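# Lift three sand cores from mould onto plywood boards

## Task

Remove three sand cores from the mould and set them down on the plywood boards next to it, releasing each one: the long core with the rounded nose, plus the two upright bladed cores in the mould half on the robot's right side. The remaining two cores must stay upright in the mould.

## Robot and tools

Robot: two 6-joint arms, left_arm and right_arm, each with a parallel gripper. In every row and every per-joint list the joint order is waist, shoulder, elbow, wrist pitch, wrist yaw, wrist roll. Stated ranges (rad): waist -2.618 to 3.054, shoulder 0.000 to 3.142, elbow 0.000 to 3.142, wrist pitch -1.571 to 1.571, wrist yaw -1.571 to 1.571, wrist roll -2.094 to 2.094. A real end may differ from these by up to 0.059 rad.

Frames: the scene frame has its origin at table-top height midway between the nominal bases, +x pointing out over the table, +z up, and left_arm on the +y side. The arm names do not match image sides. Calibrated bases in the scene frame: left_arm at (+0.031, +0.345, 0) m with quat_wxyz (+1.000, 0, 0, +0.008); right_arm at (+0.030, -0.335, 0) m with quat_wxyz (+1.000, 0, 0, -0.014). Both have +z up. Each arm reports its end_effector_position (m) and end_effector_quat_wxyz in its own base frame. These can be off by a few centimetres, more at long reach. The fingers point along the gripper's +z and close along its y. end_effector_position is the spot between the pads, about 1 cm behind the fingertips.

Row format, shared by every motion tool: one flat list of 14 numbers, each in [-1, 1]. The first 7 are left_arm's six joint values and then its opening. The last 7 are the same for right_arm. All 14 are needed even if one arm stays still. Joint values are scaled offsets from the arm's Joint targets as they stood when the action or call began, not from the previous row. 1.0 equals 1.202 rad at the waist, 1.258 at the shoulder, 1.3 at the elbow, 2.073 at wrist pitch, and 2.022 at wrist yaw and wrist roll. Sending the same offset again moves the joint further. Sending 0 re-commands the current targets. Opening is absolute: +1 is fully open and -1 is closed. Sending 0 there is a real command, so to leave a gripper as it is, repeat its present value.

execute_actions: actions is a list of actions. Each action is a list of up to 15 rows, one row per 1/30 s step. If fewer rows are given, the last row holds for the rest of the 15 steps. An empty list just reports state and images. cameras chooses the images: omitted, null or ["all"] gives all of them, [] gives none. An action is rejected for both arms if it would push a joint more than 0.059 rad beyond its range, measured from the start-of-action targets. A malformed action, or a first action failing that check, voids the whole call.

move: target is either one row or a list of up to 15 rows. Every row is an offset from the same starting Joint targets. The rows share a 10 s budget, and paths longer than that stop short. speed is the peak rad/s of the joint with the farthest to go: 0.01 to 2, default 0.5, either one number or one per target. blend (rad) rounds corners between listed targets; 0 stops at each one. opening_speed (0.2 or more per second, on the -1..+1 scale) makes finger changes gradual. Use a slow one for gentle closing. Finger values in later rows take effect only on arrival, after everything comes to rest. blocking=false returns after about 0.5 s while the motion continues. All joints move together, so gripper paths are curves. Nothing steers around obstacles or the other arm. The result adds a move: line with done, off_target (at rest more than 0.035 rad from target), moving, held or fault, plus limits=held if steps were withheld, and the worst joint error per arm. done does not prove that nothing was touched.

wait: seconds from 0 to 10. Arms keep their last command and a running move continues. stop: brakes a running move, which needs some room to do so. zoom_image: camera is cam_left_wrist or cam_right_wrist. region is [x0, y0, x1, y1] in pixels of that camera's latest image, with (0, 0) at top left and at most 504 by 504. finished_scene: scene is this scene's number. It cannot be undone, and the goal must still hold with the robot released.

Motion limits: per control step, a target may lead the measured angle by at most 0.202 rad (waist), 0.258 (shoulder), 0.3 (elbow), 0.573 (wrist pitch) and 0.522 (yaw, roll). An arm whose targets would move the gripper more than 200 mm is scaled back. Large moves therefore take several actions, and tiny ones may not start.

Result lines:
- Joint positions and Joint velocities: per arm, six joints (rad, rad/s) plus the pad gap (m; 0.094 when fully open). "within noise" means the arm is still.
- Joint targets: the basis for your next offsets.
- Tool commands: the current gripper commands.
- grip_measured: opening on the command scale.
- grip_effort_nm: gripper motor effort; negative means closing. It is not a grasp force.
- Joint torques: include the arm's own weight. Joints 1-3 wrap at ±28 N m.
- "joint sent to its limit": a joint was clipped at its end.
- "joint command not followed": the clearance check altered targets. It does not keep the two grippers apart.
- MOTOR HOT: at 75 °C. OVER-TEMPERATURE FAULT: at 90 °C the arm folds and goes idle. At 100 °C it goes limp.

Gripping: grip_measured keeps following the command even after the pads touch. Full force starts about 0.05 below the touch reading, or 0.11 or more for round or small parts. To release, command well above grip_measured. Each pad squeezes with roughly 50-64 N.

Cameras: cam_left_wrist (896x504, fovy 60.3°) and cam_right_wrist (896x504, fovy 59.2°) are mounted on the arms. Their poses are given in their arm's base frame.

Avoid: dropping cores, releasing a core while it still moves, fast impacts, pressing hard, contact between the arms, and anything ending up off the table. Set cores down gently before opening. Brief outside tugs or pushes can happen. Holding loads, long reaches or pushing against things heats motors, so rest the arms when idle. To end a push, command targets back past the Joint positions.

Each tool is called after "Emit:" in YAML: its name, and indented under it one key for each argument.

## Session

Emit:
execute_actions:
  actions: []

Scene clock: 0.00 s.
left_arm: end_effector_position=(+0.2355, -0.4205, +0.2037) grip_measured=+1.000 grip_effort_nm=n/a end_effector_quat_wxyz=(+0.452, +0.770, +0.291, -0.345) | right_arm: end_effector_position=(+0.3668, -0.1721, +0.3153) grip_measured=+1.000 grip_effort_nm=n/a end_effector_quat_wxyz=(+0.332, +0.146, +0.875, -0.321)
Joint positions: left_arm=[-0.747 1.827 1.342 -0.224 0.995 1.182 0.094] | right_arm=[-0.197 1.481 1.581 -0.857 0.583 -0.123 0.094]
Joint velocities: within noise
Joint torques (N m): no reading
Heat: left arm: 32 °C; right arm: 36 °C.
Joint targets: left_arm=[-0.747 1.818 1.349 -0.231 1.008 1.178] | right_arm=[-0.197 1.472 1.591 -0.854 0.589 -0.120]
Tool commands: left_gripper/opening=+1.0 right_gripper/opening=+1.0

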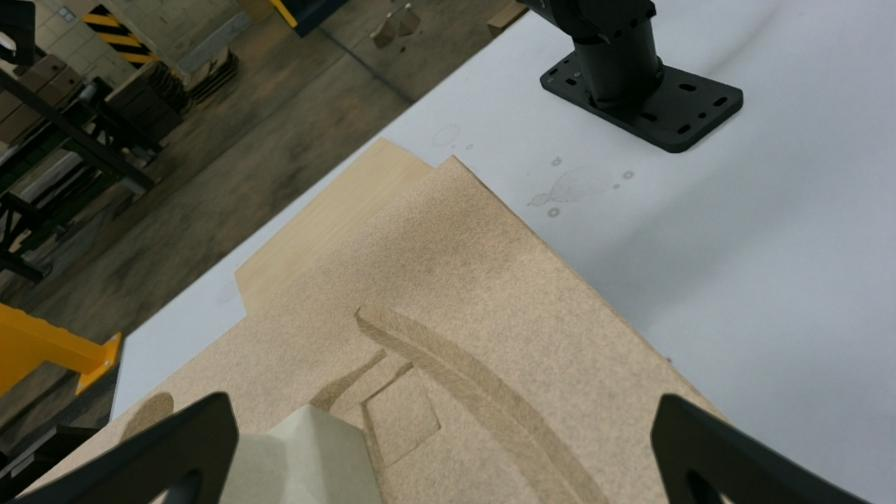

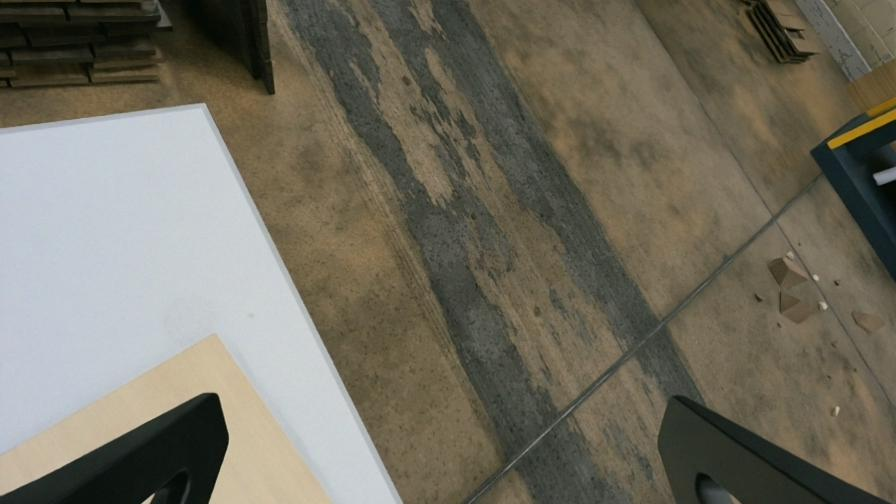

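Emit:
move:
  target:
    - [0,-0.253,0.193,0,0,0,1,0,0,0,0,0,0,1]
    - [0.621,-0.412,0.347,-0.612,-0.499,-0.583,1,0.164,-0.137,0.161,-0.312,-0.291,0.059,1]
  speed: 0.8

Scene clock: 24.30 s.
left_arm: end_effector_position=(+0.2738, -0.0024, +0.3250) grip_measured=+1.000 grip_effort_nm=0.017 end_effector_quat_wxyz=(+0.269, +0.008, +0.963, -0.004) | right_arm: end_effector_position=(+0.2742, -0.0016, +0.3251) grip_measured=+1.000 grip_effort_nm=0.027 end_effector_quat_wxyz=(+0.271, -0.001, +0.963, -0.005)
Joint positions: left_arm=[-0.008 1.314 1.78 -1.491 0.007 0.007 0.094] | right_arm=[-0.005 1.313 1.777 -1.487 0.006 -0.009 0.094]
Joint torques (N m): left_arm=[0.55 -3.75 5.7 1.36 -0.09 -0.13] | right_arm=[0.55 -3.79 6.43 0.81 -0.05 0.05]
Joint targets: left_arm=[-0.001 1.300 1.800 -1.499 -0.001 -0.001] | right_arm=[0.001 1.300 1.800 -1.501 0.000 -0.001]
move: done

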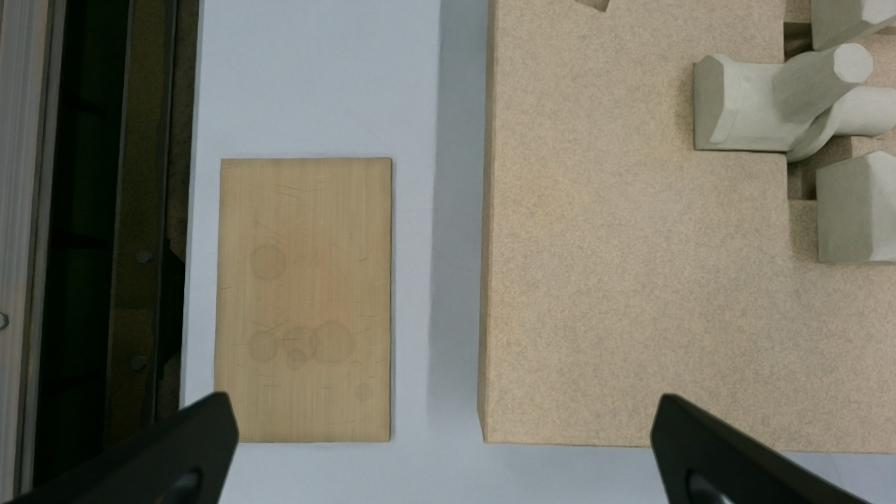

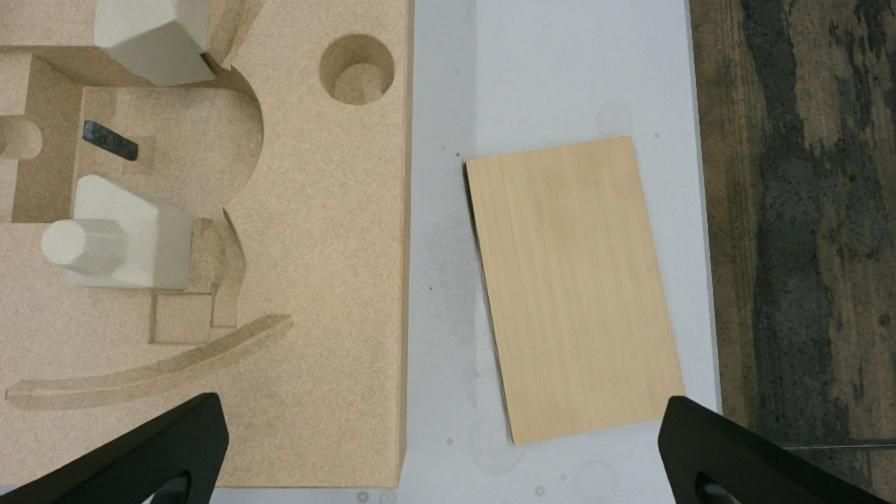

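Emit:
move:
  target: [-0.416,0,0,0,0,0,1,0.416,0,0,0,0,0,1]
  speed: 0.8

Emit:
move:
  target: [0.416,0,0,0,0,0,1,0.25,0,0,0,0,0,1]
  speed: 0.8

Scene clock: 34.47 s.
move: done

Scene clock: 35.53 s.
left_arm: end_effector_position=(+0.2735, -0.0011, +0.3249) grip_measured=+1.000 grip_effort_nm=0.027 end_effector_quat_wxyz=(+0.269, +0.006, +0.963, +0.000) | right_arm: end_effector_position=(+0.1912, +0.1961, +0.3249) grip_measured=+1.000 grip_effort_nm=0.027 end_effector_quat_wxyz=(+0.249, -0.376, +0.887, +0.103)
Joint positions: left_arm=[-0.008 1.314 1.78 -1.492 0 0.005 0.094] | right_arm=[0.795 1.313 1.777 -1.489 0.001 -0.007 0.094]
Joint torques (N m): left_arm=[0.57 -3.82 5.81 1.36 0.03 -0.11] | right_arm=[0.57 -3.79 6.43 0.83 -0.01 0.04]
Joint targets: left_arm=[-0.001 1.300 1.800 -1.500 -0.001 0.000] | right_arm=[0.801 1.300 1.800 -1.501 0.000 -0.001]
move: done

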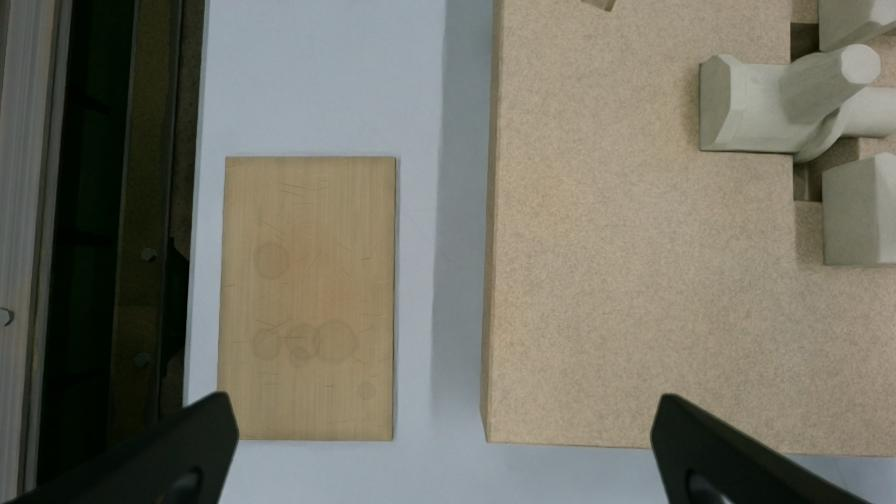

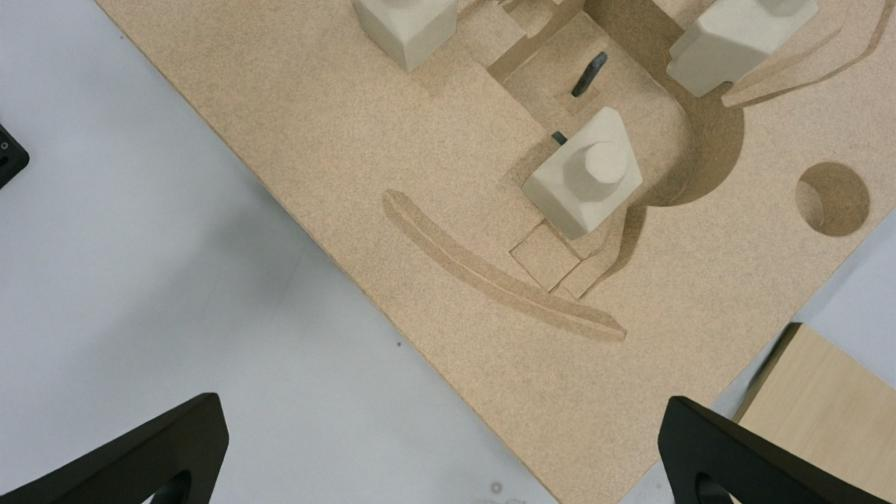

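Emit:
move:
  target: [0,0,0,0.145,0,0,1,-0.2,0,0,0.145,0,0,1]
  speed: 0.8

Scene clock: 38.63 s.
left_arm: end_effector_position=(+0.3275, -0.0015, +0.3689) grip_measured=+1.000 grip_effort_nm=0.022 end_effector_quat_wxyz=(+0.401, +0.006, +0.916, +0.000) | right_arm: end_effector_position=(+0.2742, +0.1755, +0.3667) grip_measured=+1.000 grip_effort_nm=0.022 end_effector_quat_wxyz=(+0.381, -0.260, +0.881, +0.109)
Joint positions: left_arm=[-0.008 1.314 1.78 -1.211 0 0.005 0.094] | right_arm=[0.567 1.313 1.777 -1.22 0.001 -0.007 0.094]
Joint torques (N m): left_arm=[0.51 -4.15 6.02 1.97 0.03 -0.11] | right_arm=[-0.51 -4.07 6.72 1.43 -0.02 0.03]
Joint targets: left_arm=[-0.001 1.300 1.800 -1.199 -0.001 0.000] | right_arm=[0.561 1.300 1.800 -1.200 0.000 -0.001]
move: done

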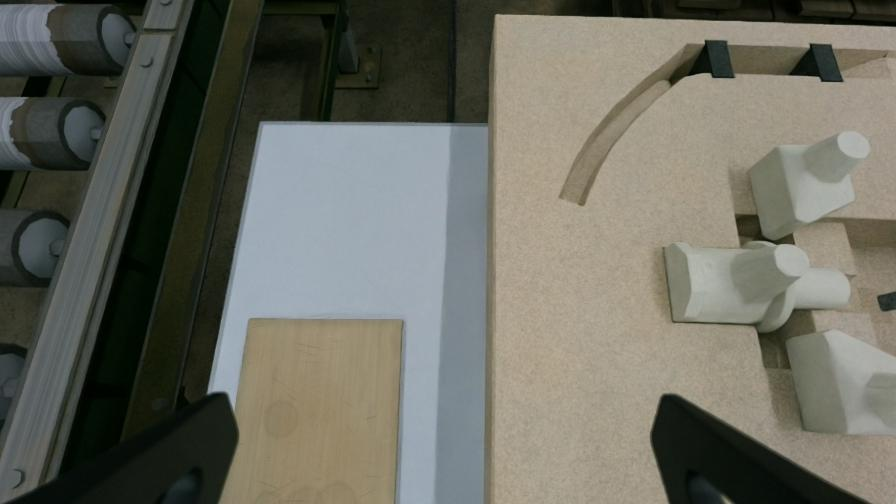

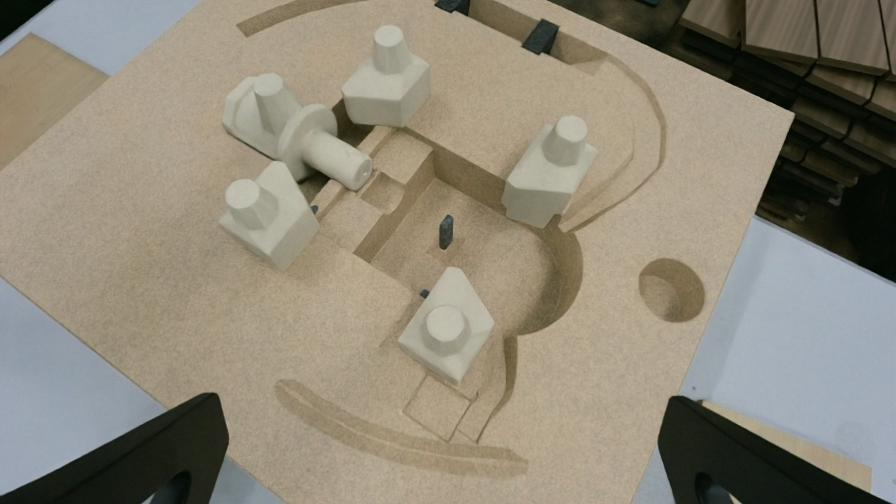

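Emit:
zoom_image:
  camera: "cam_right_wrist"
  region: [200, 10, 500, 290]

Emit:
zoom_image:
  camera: "cam_right_wrist"
  region: [370, 90, 720, 400]

Scaled by 1.680.

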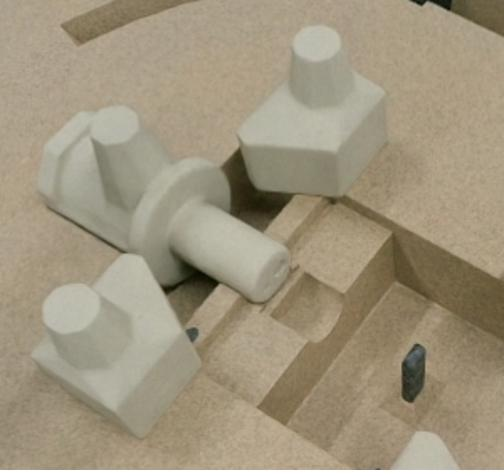

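Scaled by 1.440.

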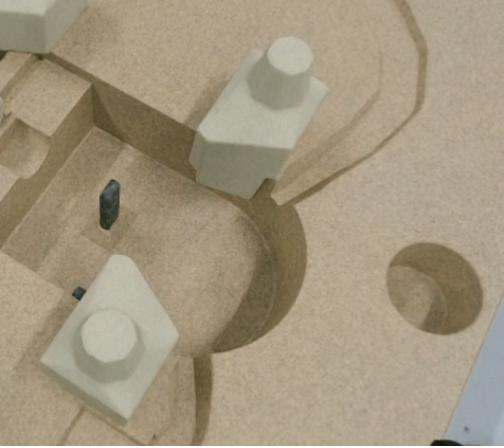

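Emit:
move:
  target: [-0.44,-0.58,-0.682,0.148,0,0,1,0,-0.58,-0.682,0.148,0,0,1]
  speed: 0.8

Scene clock: 117.67 s.
left_arm: end_effector_position=(+0.1917, -0.1090, +0.2683) grip_measured=+1.000 grip_effort_nm=0.022 end_effector_quat_wxyz=(+0.465, +0.228, +0.846, -0.123) | right_arm: end_effector_position=(+0.1843, +0.1183, +0.2669) grip_measured=+1.000 grip_effort_nm=0.017 end_effector_quat_wxyz=(+0.460, -0.248, +0.842, +0.132)
Joint positions: left_arm=[-0.522 0.583 0.921 -0.904 0 0.004 0.094] | right_arm=[0.567 0.581 0.921 -0.914 0.001 -0.007 0.094]
Joint torques (N m): left_arm=[-0.46 0.5 4.33 2.17 0.03 -0.11] | right_arm=[-0.53 0.5 4.83 1.57 -0.01 0.03]
Heat: left arm: 39 °C; right arm: 41 °C.
Joint targets: left_arm=[-0.530 0.570 0.914 -0.892 0.000 -0.001] | right_arm=[0.561 0.570 0.914 -0.894 0.000 -0.001]
move: done

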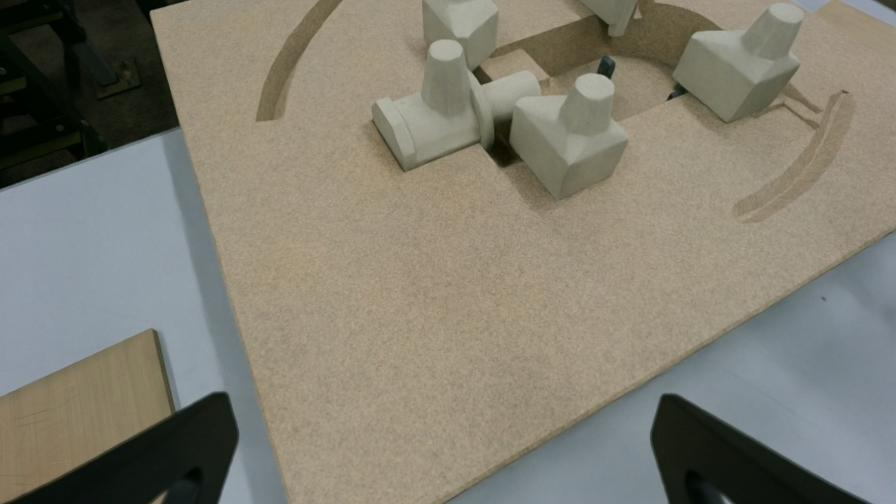

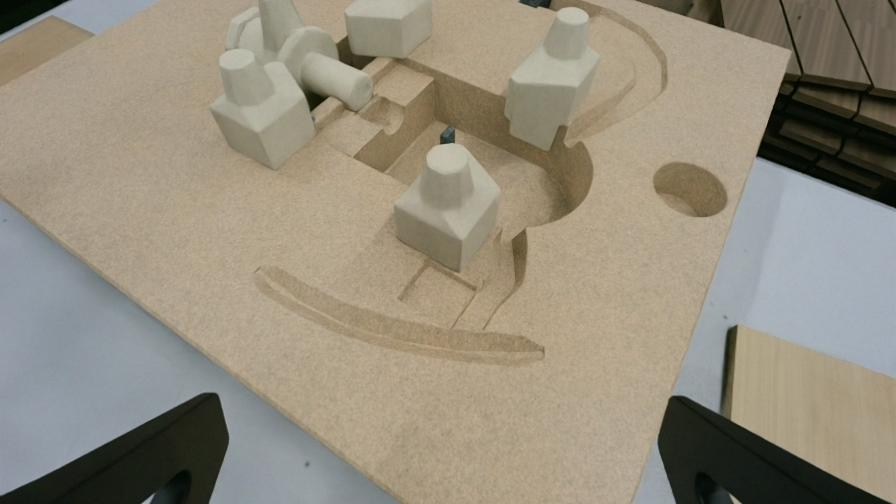

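Emit:
zoom_image:
  camera: "cam_right_wrist"
  region: [370, 120, 600, 350]

Emit:
zoom_image:
  camera: "cam_right_wrist"
  region: [480, 0, 640, 160]

Emit:
zoom_image:
  camera: "cam_left_wrist"
  region: [350, 10, 670, 210]

Scaled by 2.191.

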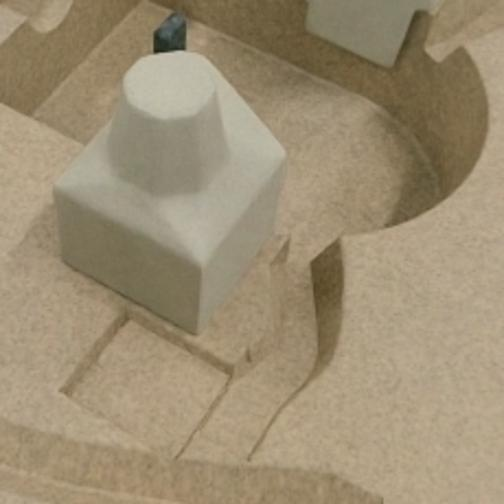

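Scaled by 3.150.

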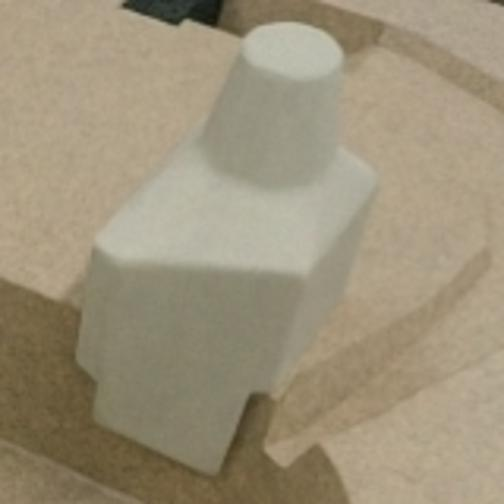

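Scaled by 1.575.

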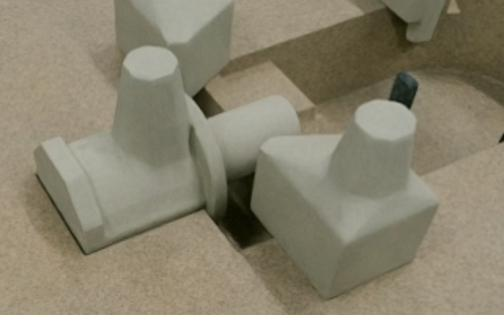

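Emit:
move:
  target: [0.272,1.0,0.647,-0.028,0.314,0.410,1,0,0.711,0.48,-0.116,0,0,1]
  speed: 0.8

Scene clock: 163.63 s.
left_arm: end_effector_position=(+0.4156, -0.1903, +0.2263) grip_measured=+1.000 grip_effort_nm=0.022 end_effector_quat_wxyz=(+0.330, +0.522, +0.761, -0.200) | right_arm: end_effector_position=(+0.2962, +0.1895, +0.2338) grip_measured=+1.000 grip_effort_nm=0.022 end_effector_quat_wxyz=(+0.236, -0.274, +0.930, +0.068)
Joint positions: left_arm=[-0.206 1.821 1.73 -0.941 0.612 0.822 0.094] | right_arm=[0.567 1.462 1.508 -1.12 0.001 -0.007 0.094]
Joint torques (N m): left_arm=[0.27 -7.57 7.3 1.26 0.59 0.02] | right_arm=[-0.53 -4.77 7.99 0.76 -0.02 0.03]
Joint targets: left_arm=[-0.203 1.828 1.755 -0.950 0.635 0.829] | right_arm=[0.561 1.464 1.538 -1.134 0.000 -0.001]
move: done

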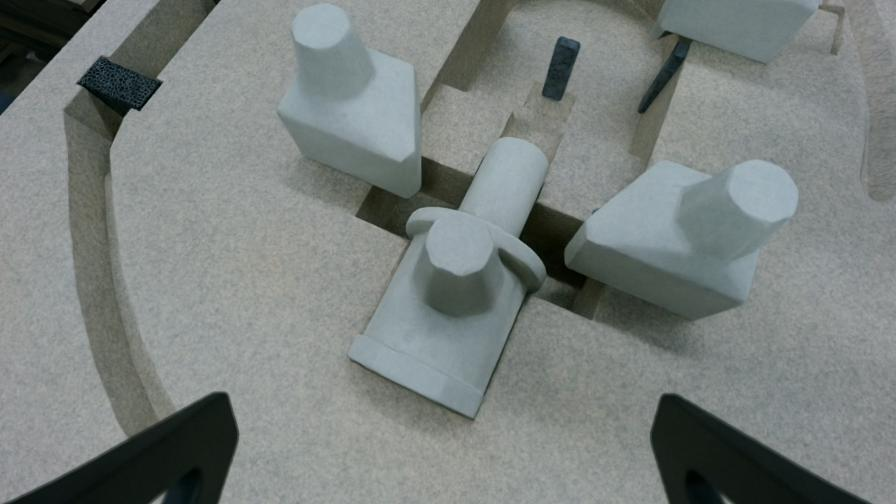

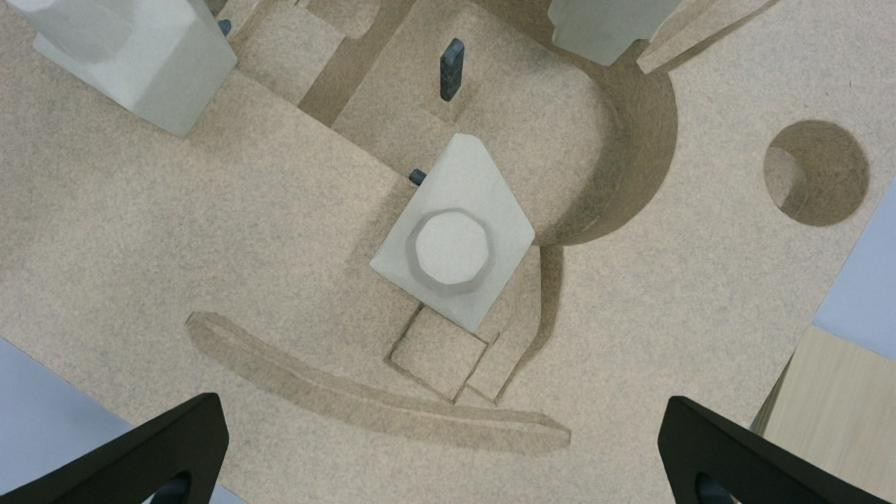

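Emit:
move:
  target: [0,0,0,0,0,0,-0.2,0,0,0,0,0,0,-0.2]

Emit:
zoom_image:
  camera: "cam_right_wrist"
  region: [250, 250, 650, 504]

Emit:
move:
  target: [0,0,0,0,0,0,-1,0,0,0,0,0,0,-1]

Scene clock: 177.53 s.
move: done

Scaled by 1.260.

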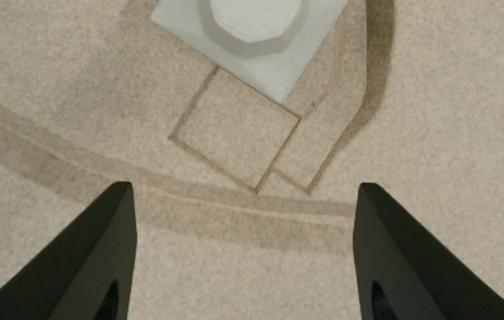

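Scene clock: 178.03 s.
left_arm: end_effector_position=(+0.4155, -0.1905, +0.2264) grip_measured=-0.986 grip_effort_nm=-0.730 end_effector_quat_wxyz=(+0.330, +0.522, +0.761, -0.200) | right_arm: end_effector_position=(+0.2959, +0.1893, +0.2337) grip_measured=-0.993 grip_effort_nm=-0.349 end_effector_quat_wxyz=(+0.236, -0.274, +0.930, +0.067)
Joint positions: left_arm=[-0.206 1.821 1.73 -0.941 0.614 0.823 0.001] | right_arm=[0.567 1.462 1.508 -1.122 0.001 -0.007 0]
Joint torques (N m): left_arm=[0.21 -7.66 7.3 1.26 0.59 0] | right_arm=[-0.5 -4.78 7.99 0.76 -0.01 0.03]
Joint targets: left_arm=[-0.203 1.828 1.755 -0.950 0.634 0.828] | right_arm=[0.561 1.464 1.538 -1.134 0.000 -0.001]
move: done

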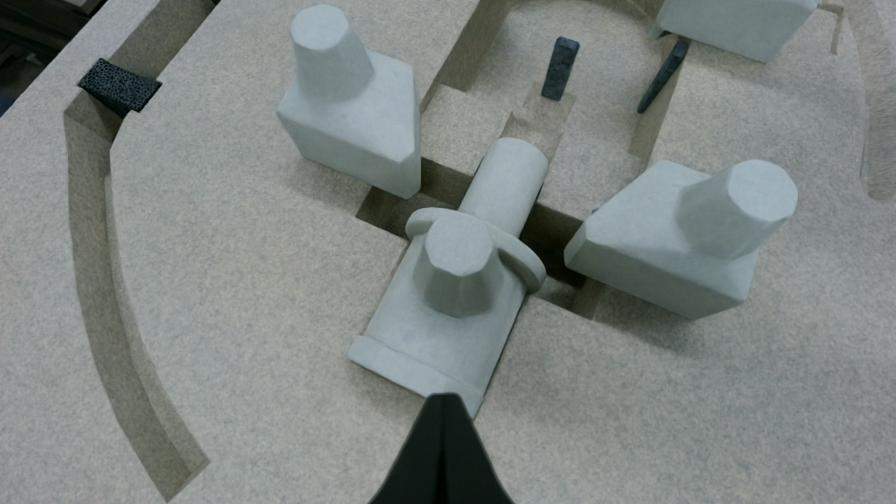

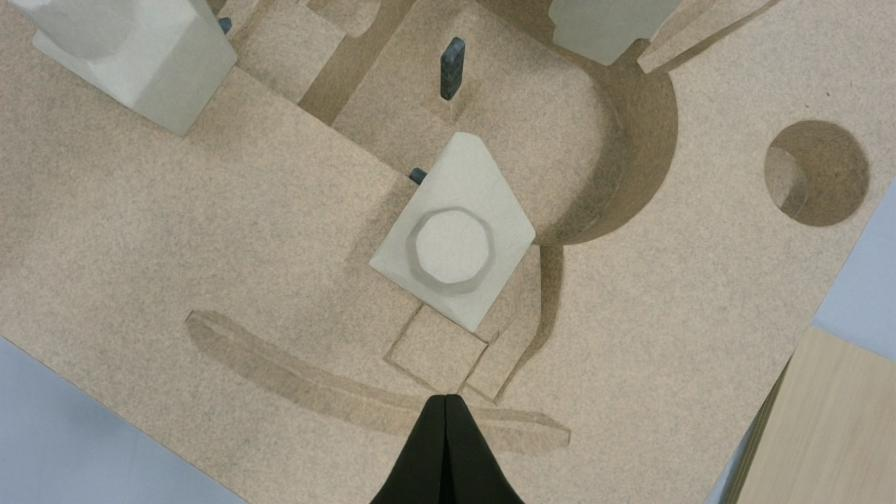

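Emit:
move:
  target: [-0.0557,0.068,-0.017,0.053,-0.0054,-0.033,1,0,0.0556,-0.047,0.05,0,0,1]
  speed: 0.3

Scene clock: 198.80 s.
left_arm: end_effector_position=(+0.4266, -0.2221, +0.2027) grip_measured=+0.998 grip_effort_nm=0.144 end_effector_quat_wxyz=(+0.324, +0.526, +0.756, -0.217) | right_arm: end_effector_position=(+0.3117, +0.1994, +0.2100) grip_measured=+0.997 grip_effort_nm=0.173 end_effector_quat_wxyz=(+0.226, -0.275, +0.932, +0.065)
Joint positions: left_arm=[-0.267 1.899 1.73 -0.849 0.614 0.769 0.094] | right_arm=[0.567 1.529 1.483 -1.05 0.001 -0.007 0.094]
Joint torques (N m): left_arm=[-0.12 -7.76 5.41 1.46 0.46 -0.12] | right_arm=[-0.51 -5.22 5.26 1.04 -0.01 0.03]
Joint targets: left_arm=[-0.270 1.913 1.733 -0.840 0.623 0.762] | right_arm=[0.561 1.534 1.477 -1.031 0.000 -0.001]
move: done

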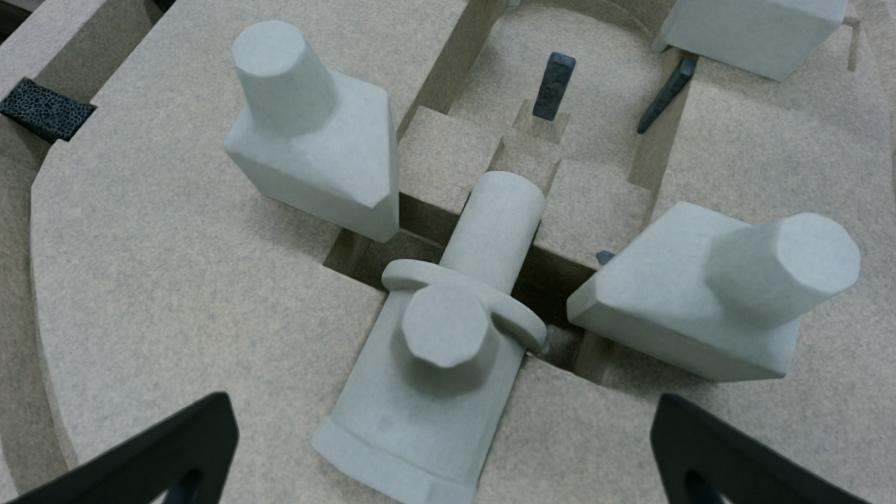

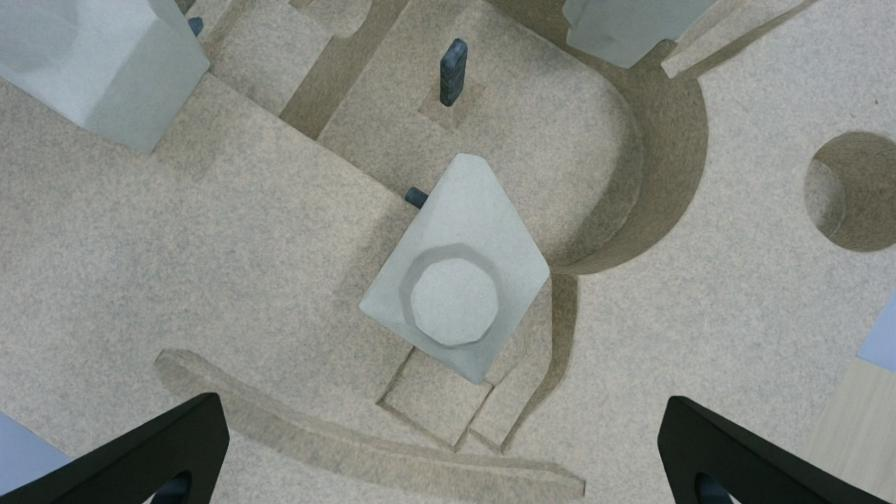

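Emit:
move:
  target: [-0.0674,0.0787,-0.0231,0.0772,-0.0262,-0.043,0.6,-0.0067,0.0938,-0.0654,0.096,0,0,0.6]
  speed: 0.2

Scene clock: 224.03 s.
left_arm: end_effector_position=(+0.4428, -0.2596, +0.1670) grip_measured=+0.602 grip_effort_nm=-0.076 end_effector_quat_wxyz=(+0.325, +0.522, +0.758, -0.216) | right_arm: end_effector_position=(+0.3429, +0.2159, +0.1600) grip_measured=+0.603 grip_effort_nm=-0.125 end_effector_quat_wxyz=(+0.227, -0.272, +0.933, +0.064)
Joint positions: left_arm=[-0.345 1.992 1.711 -0.689 0.567 0.682 0.075] | right_arm=[0.56 1.644 1.4 -0.851 0.001 -0.007 0.075]
Joint torques (N m): left_arm=[-0.43 -8.17 4.6 1.56 0.4 -0.12] | right_arm=[-0.62 -6.01 5.29 1.01 -0.02 0.03]
Joint targets: left_arm=[-0.351 2.013 1.703 -0.680 0.571 0.675] | right_arm=[0.553 1.652 1.392 -0.832 0.000 -0.001]
move: done

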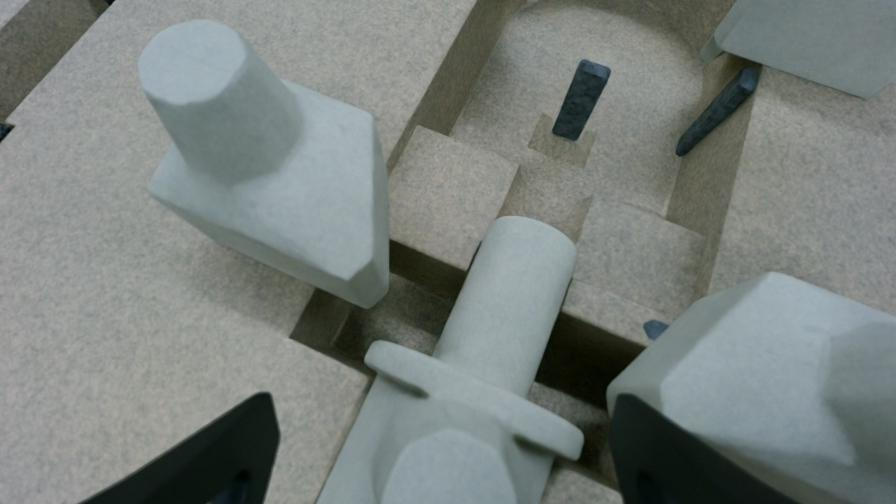

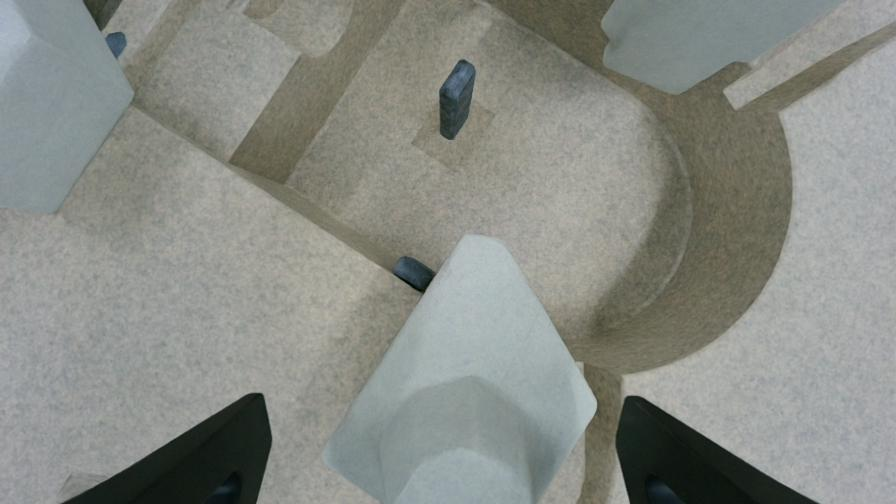

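Emit:
move:
  target: [0,0,0,0,0,0,0.6,-0.0125,0,0,0,0,0,0.6]
  speed: 0.2
  cameras: []

Emit:
move:
  target: [0,0,0,0,0,0,-0.6,0,0,0,0,0,0,-0.6]
  opening_speed: 0.4

Scene clock: 231.17 s.
move: done

Scene clock: 234.37 s.
left_arm: end_effector_position=(+0.4423, -0.2598, +0.1668) grip_measured=-0.404 grip_effort_nm=-0.999 end_effector_quat_wxyz=(+0.323, +0.522, +0.759, -0.216) | right_arm: end_effector_position=(+0.3453, +0.2127, +0.1602) grip_measured=-0.384 grip_effort_nm=-1.004 end_effector_quat_wxyz=(+0.226, -0.266, +0.935, +0.069)
Joint positions: left_arm=[-0.345 1.992 1.711 -0.691 0.567 0.68 0.028] | right_arm=[0.543 1.644 1.4 -0.849 -0.014 -0.007 0.029]
Joint torques (N m): left_arm=[-0.35 -8.12 4.67 1.6 0.37 -0.13] | right_arm=[-0.49 -6 5.29 1.01 0.12 0.03]
Joint targets: left_arm=[-0.350 2.013 1.703 -0.680 0.571 0.675] | right_arm=[0.538 1.652 1.392 -0.832 0.000 -0.001]
move: done

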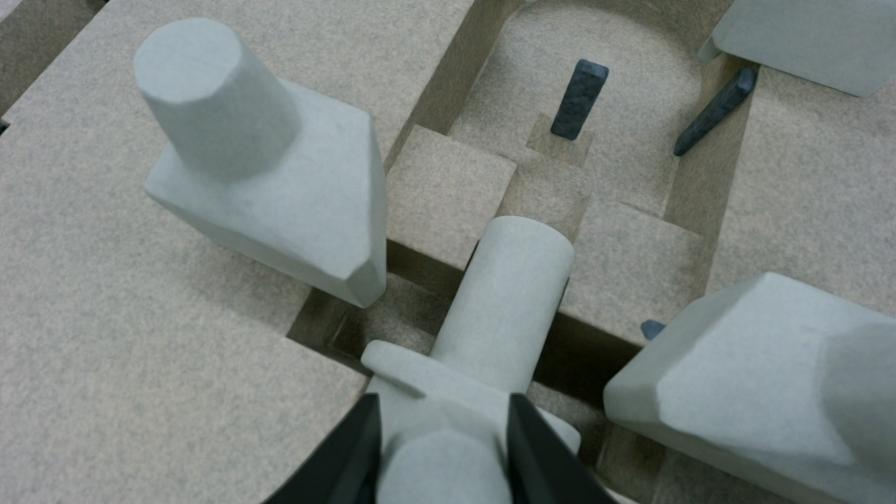

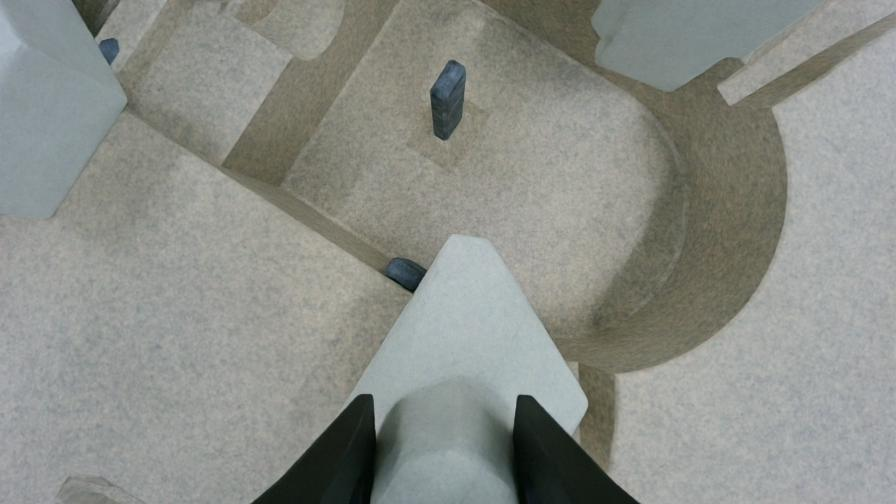

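Emit:
move:
  target: [0,-0.0111,0.1431,-0.0772,0,0,-0.7,0,0.0024,0.1454,-0.0781,0,0,-0.7]
  speed: 0.15

Scene clock: 245.83 s.
left_arm: end_effector_position=(+0.4404, -0.2536, +0.1806) grip_measured=-0.405 grip_effort_nm=-0.999 end_effector_quat_wxyz=(+0.297, +0.521, +0.775, -0.202) | right_arm: end_effector_position=(+0.3426, +0.2095, +0.1875) grip_measured=-0.384 grip_effort_nm=-1.004 end_effector_quat_wxyz=(+0.215, -0.264, +0.938, +0.063)
Joint positions: left_arm=[-0.349 2.013 1.836 -0.852 0.522 0.686 0.028] | right_arm=[0.543 1.658 1.535 -0.997 -0.006 -0.003 0.029]
Joint torques (N m): left_arm=[-0.01 -10.63 9.7 1.53 0.87 -0.2] | right_arm=[-0.5 -6.87 9.47 0.85 0.05 -0.02]
Joint targets: left_arm=[-0.351 1.999 1.889 -0.840 0.570 0.675] | right_arm=[0.538 1.655 1.581 -0.994 0.000 -0.001]
move: off_target (left_arm, right_arm); left_arm: the elbow is farthest, 0.053 rad from its target; right_arm: the elbow is farthest, 0.046 rad from its target

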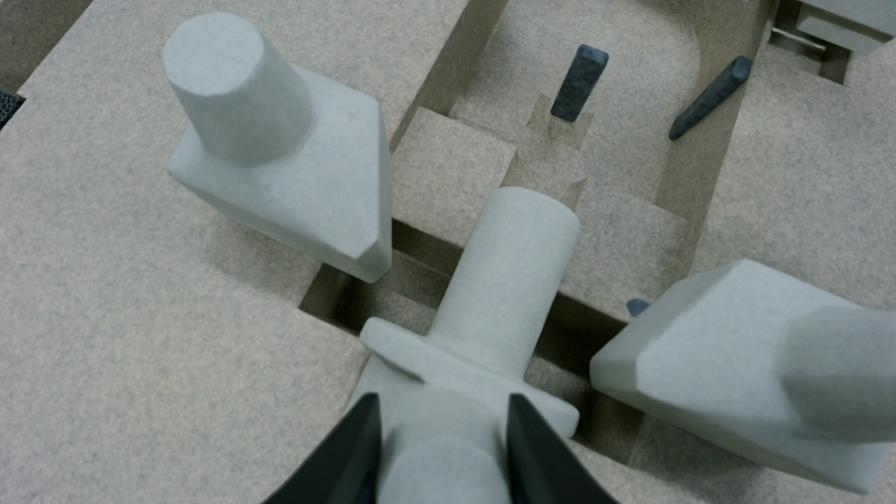

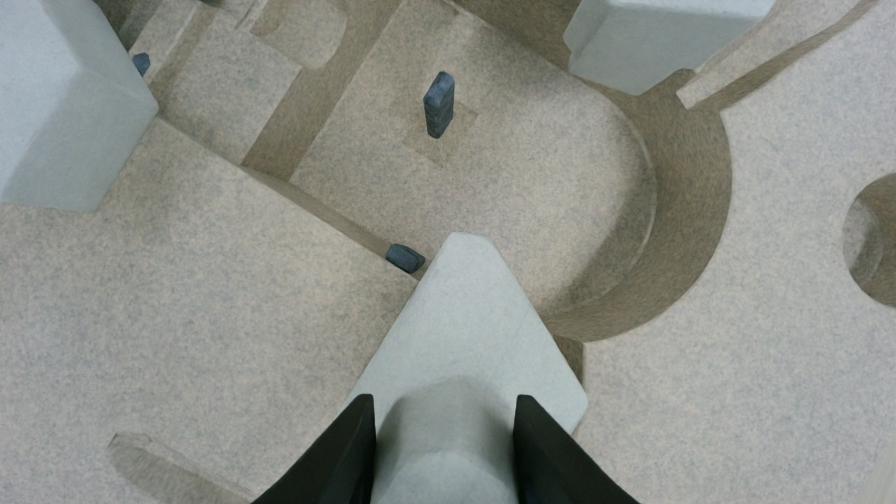

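Emit:
move:
  target: [0,0.0318,0.2008,-0.0917,0,0,-0.7,0,0.031,0.1915,-0.0868,0,0,-0.7]
  speed: 0.2

Scene clock: 250.10 s.
left_arm: end_effector_position=(+0.4375, -0.2513, +0.2315) grip_measured=-0.405 grip_effort_nm=-1.009 end_effector_quat_wxyz=(+0.292, +0.518, +0.779, -0.200) | right_arm: end_effector_position=(+0.3432, +0.2096, +0.2403) grip_measured=-0.385 grip_effort_nm=-1.009 end_effector_quat_wxyz=(+0.221, -0.263, +0.937, +0.064)
Joint positions: left_arm=[-0.349 2.046 2.096 -1.087 0.514 0.682 0.028] | right_arm=[0.543 1.694 1.784 -1.197 -0.005 -0.003 0.029]
Joint torques (N m): left_arm=[-0.06 -10.24 9.66 2 0.95 -0.16] | right_arm=[-0.51 -6.71 9.17 1.03 0.05 -0.03]
Joint targets: left_arm=[-0.351 2.038 2.150 -1.030 0.570 0.675] | right_arm=[0.538 1.694 1.830 -1.173 0.001 -0.001]
move: off_target (left_arm, right_arm); left_arm: the wrist pitch is farthest, 0.057 rad from its target; right_arm: the elbow is farthest, 0.046 rad from its target

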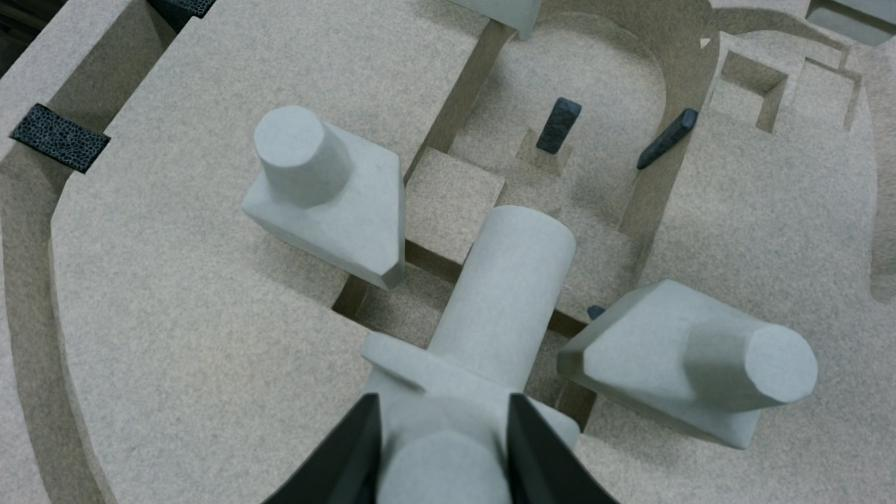

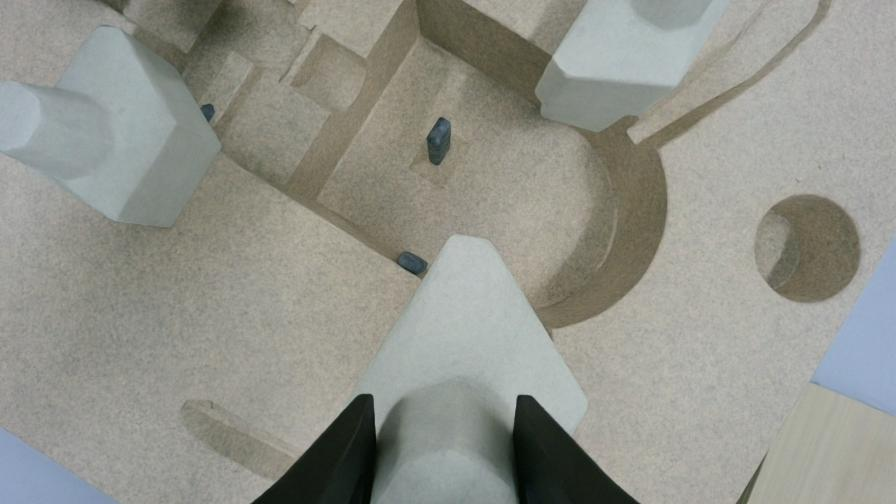

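Emit:
move:
  target:
    - [0.084,-0.0755,-0.0192,-0.0251,0,0,-0.7,0,0,0,0,0,0,-0.7]
    - [0.3752,-0.2492,-0.2362,0.0055,0,0,-0.7,0,0,0,0,0,0,-0.7]
    - [0.9418,-0.6951,-0.8359,0.1111,0,0,-0.7,0,0,0,0,0,0,-0.7]
  speed: 0.5
  blend: [0.08,0.08,0]

Scene clock: 278.80 s.
left_arm: end_effector_position=(+0.2694, +0.1450, +0.1896) grip_measured=-0.405 grip_effort_nm=-0.989 end_effector_quat_wxyz=(+0.350, +0.021, +0.936, -0.011) | right_arm: end_effector_position=(+0.3429, +0.2094, +0.2402) grip_measured=-0.385 grip_effort_nm=-0.999 end_effector_quat_wxyz=(+0.220, -0.263, +0.937, +0.064)
Joint positions: left_arm=[0.776 1.214 1.048 -0.873 0.505 0.68 0.028] | right_arm=[0.543 1.694 1.784 -1.198 -0.005 -0.003 0.029]
Joint torques (N m): left_arm=[0.59 -6.99 6.53 2.19 1.04 -0.13] | right_arm=[-0.49 -6.71 9.16 1.06 0.04 -0.02]
Joint targets: left_arm=[0.781 1.164 1.063 -0.800 0.571 0.675] | right_arm=[0.538 1.694 1.830 -1.174 0.001 -0.001]
move: off_target (left_arm, right_arm); blend cut to 0.0505 rad at target 1; left_arm: the wrist pitch is farthest, 0.073 rad from its target; right_arm: the elbow is farthest, 0.046 rad from its target

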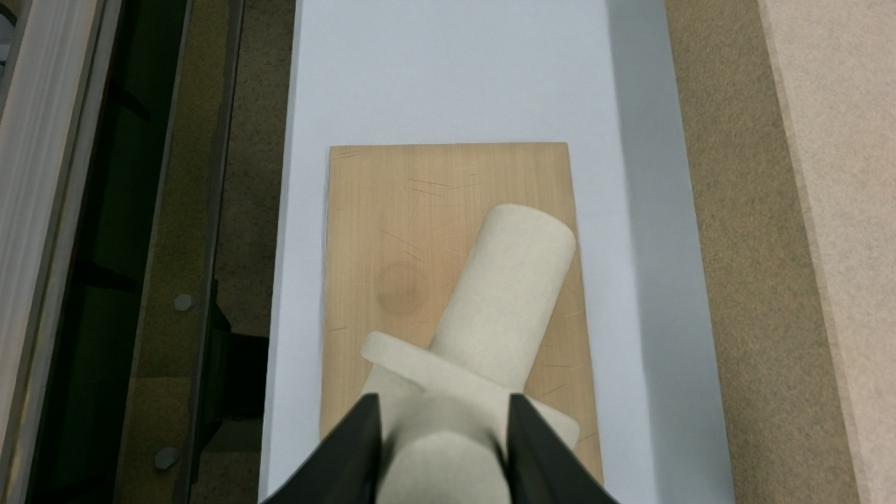

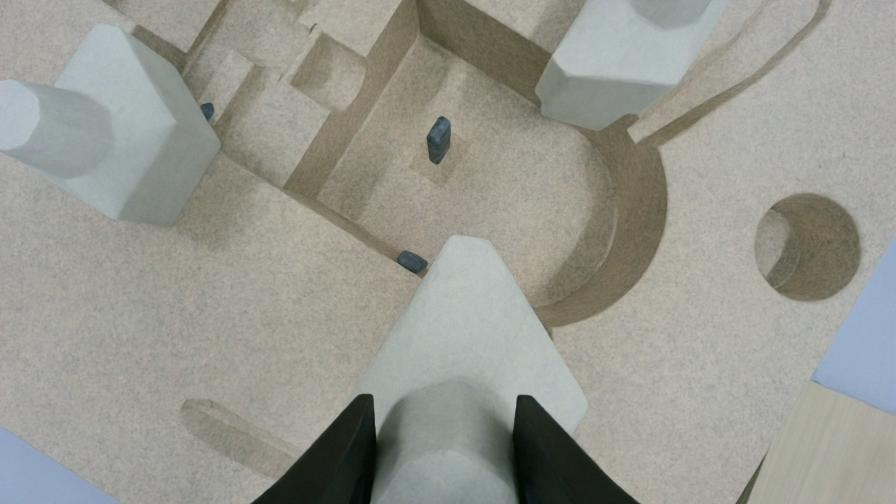

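Emit:
move:
  target: [0,-0.0191,-0.2023,0.1302,0.0148,0,-0.7,-0.7887,-0.5676,-0.5308,0.1105,0,0,-0.7]
  speed: 0.4

Scene clock: 290.33 s.
left_arm: end_effector_position=(+0.2686, +0.1390, +0.1322) grip_measured=-0.405 grip_effort_nm=-0.999 end_effector_quat_wxyz=(+0.366, +0.027, +0.930, -0.011) | right_arm: end_effector_position=(+0.2483, -0.1056, +0.2393) grip_measured=-0.385 grip_effort_nm=-1.004 end_effector_quat_wxyz=(+0.326, +0.188, +0.924, -0.068)
Joint positions: left_arm=[0.776 1.19 0.786 -0.61 0.53 0.68 0.028] | right_arm=[-0.405 1.005 1.135 -1.021 0.001 -0.003 0.029]
Joint torques (N m): left_arm=[0.49 -6.75 6.54 2.29 1.15 -0.11] | right_arm=[-0.5 -3.55 6.08 1.81 -0.02 -0.01]
Joint targets: left_arm=[0.781 1.140 0.800 -0.530 0.601 0.675] | right_arm=[-0.410 0.980 1.140 -0.944 0.000 -0.001]
move: off_target (left_arm, right_arm); left_arm: the wrist pitch is farthest, 0.079 rad from its target; right_arm: the wrist pitch is farthest, 0.076 rad from its target

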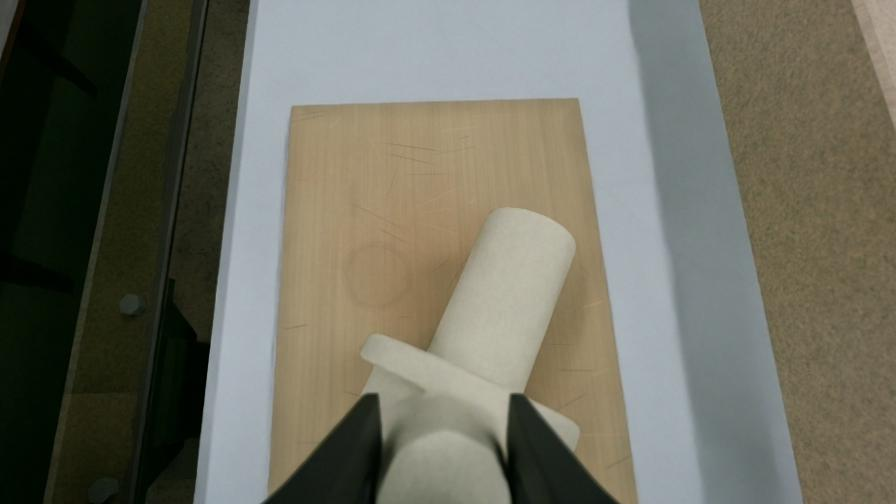

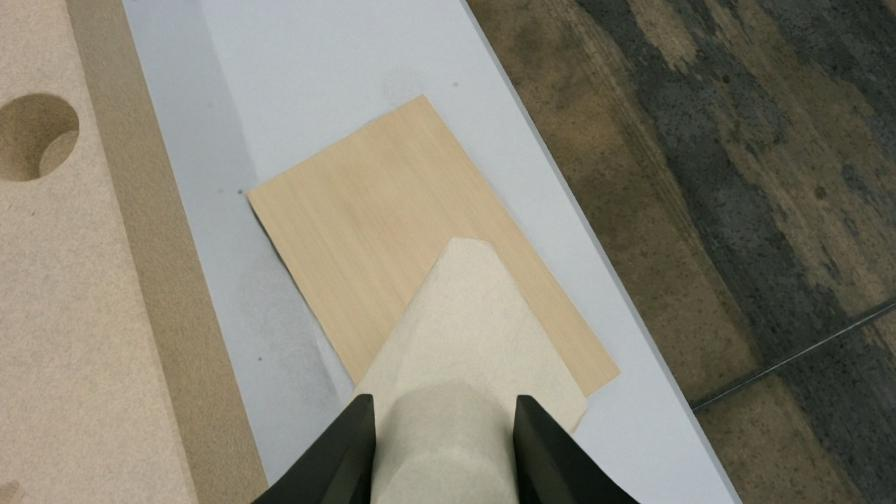

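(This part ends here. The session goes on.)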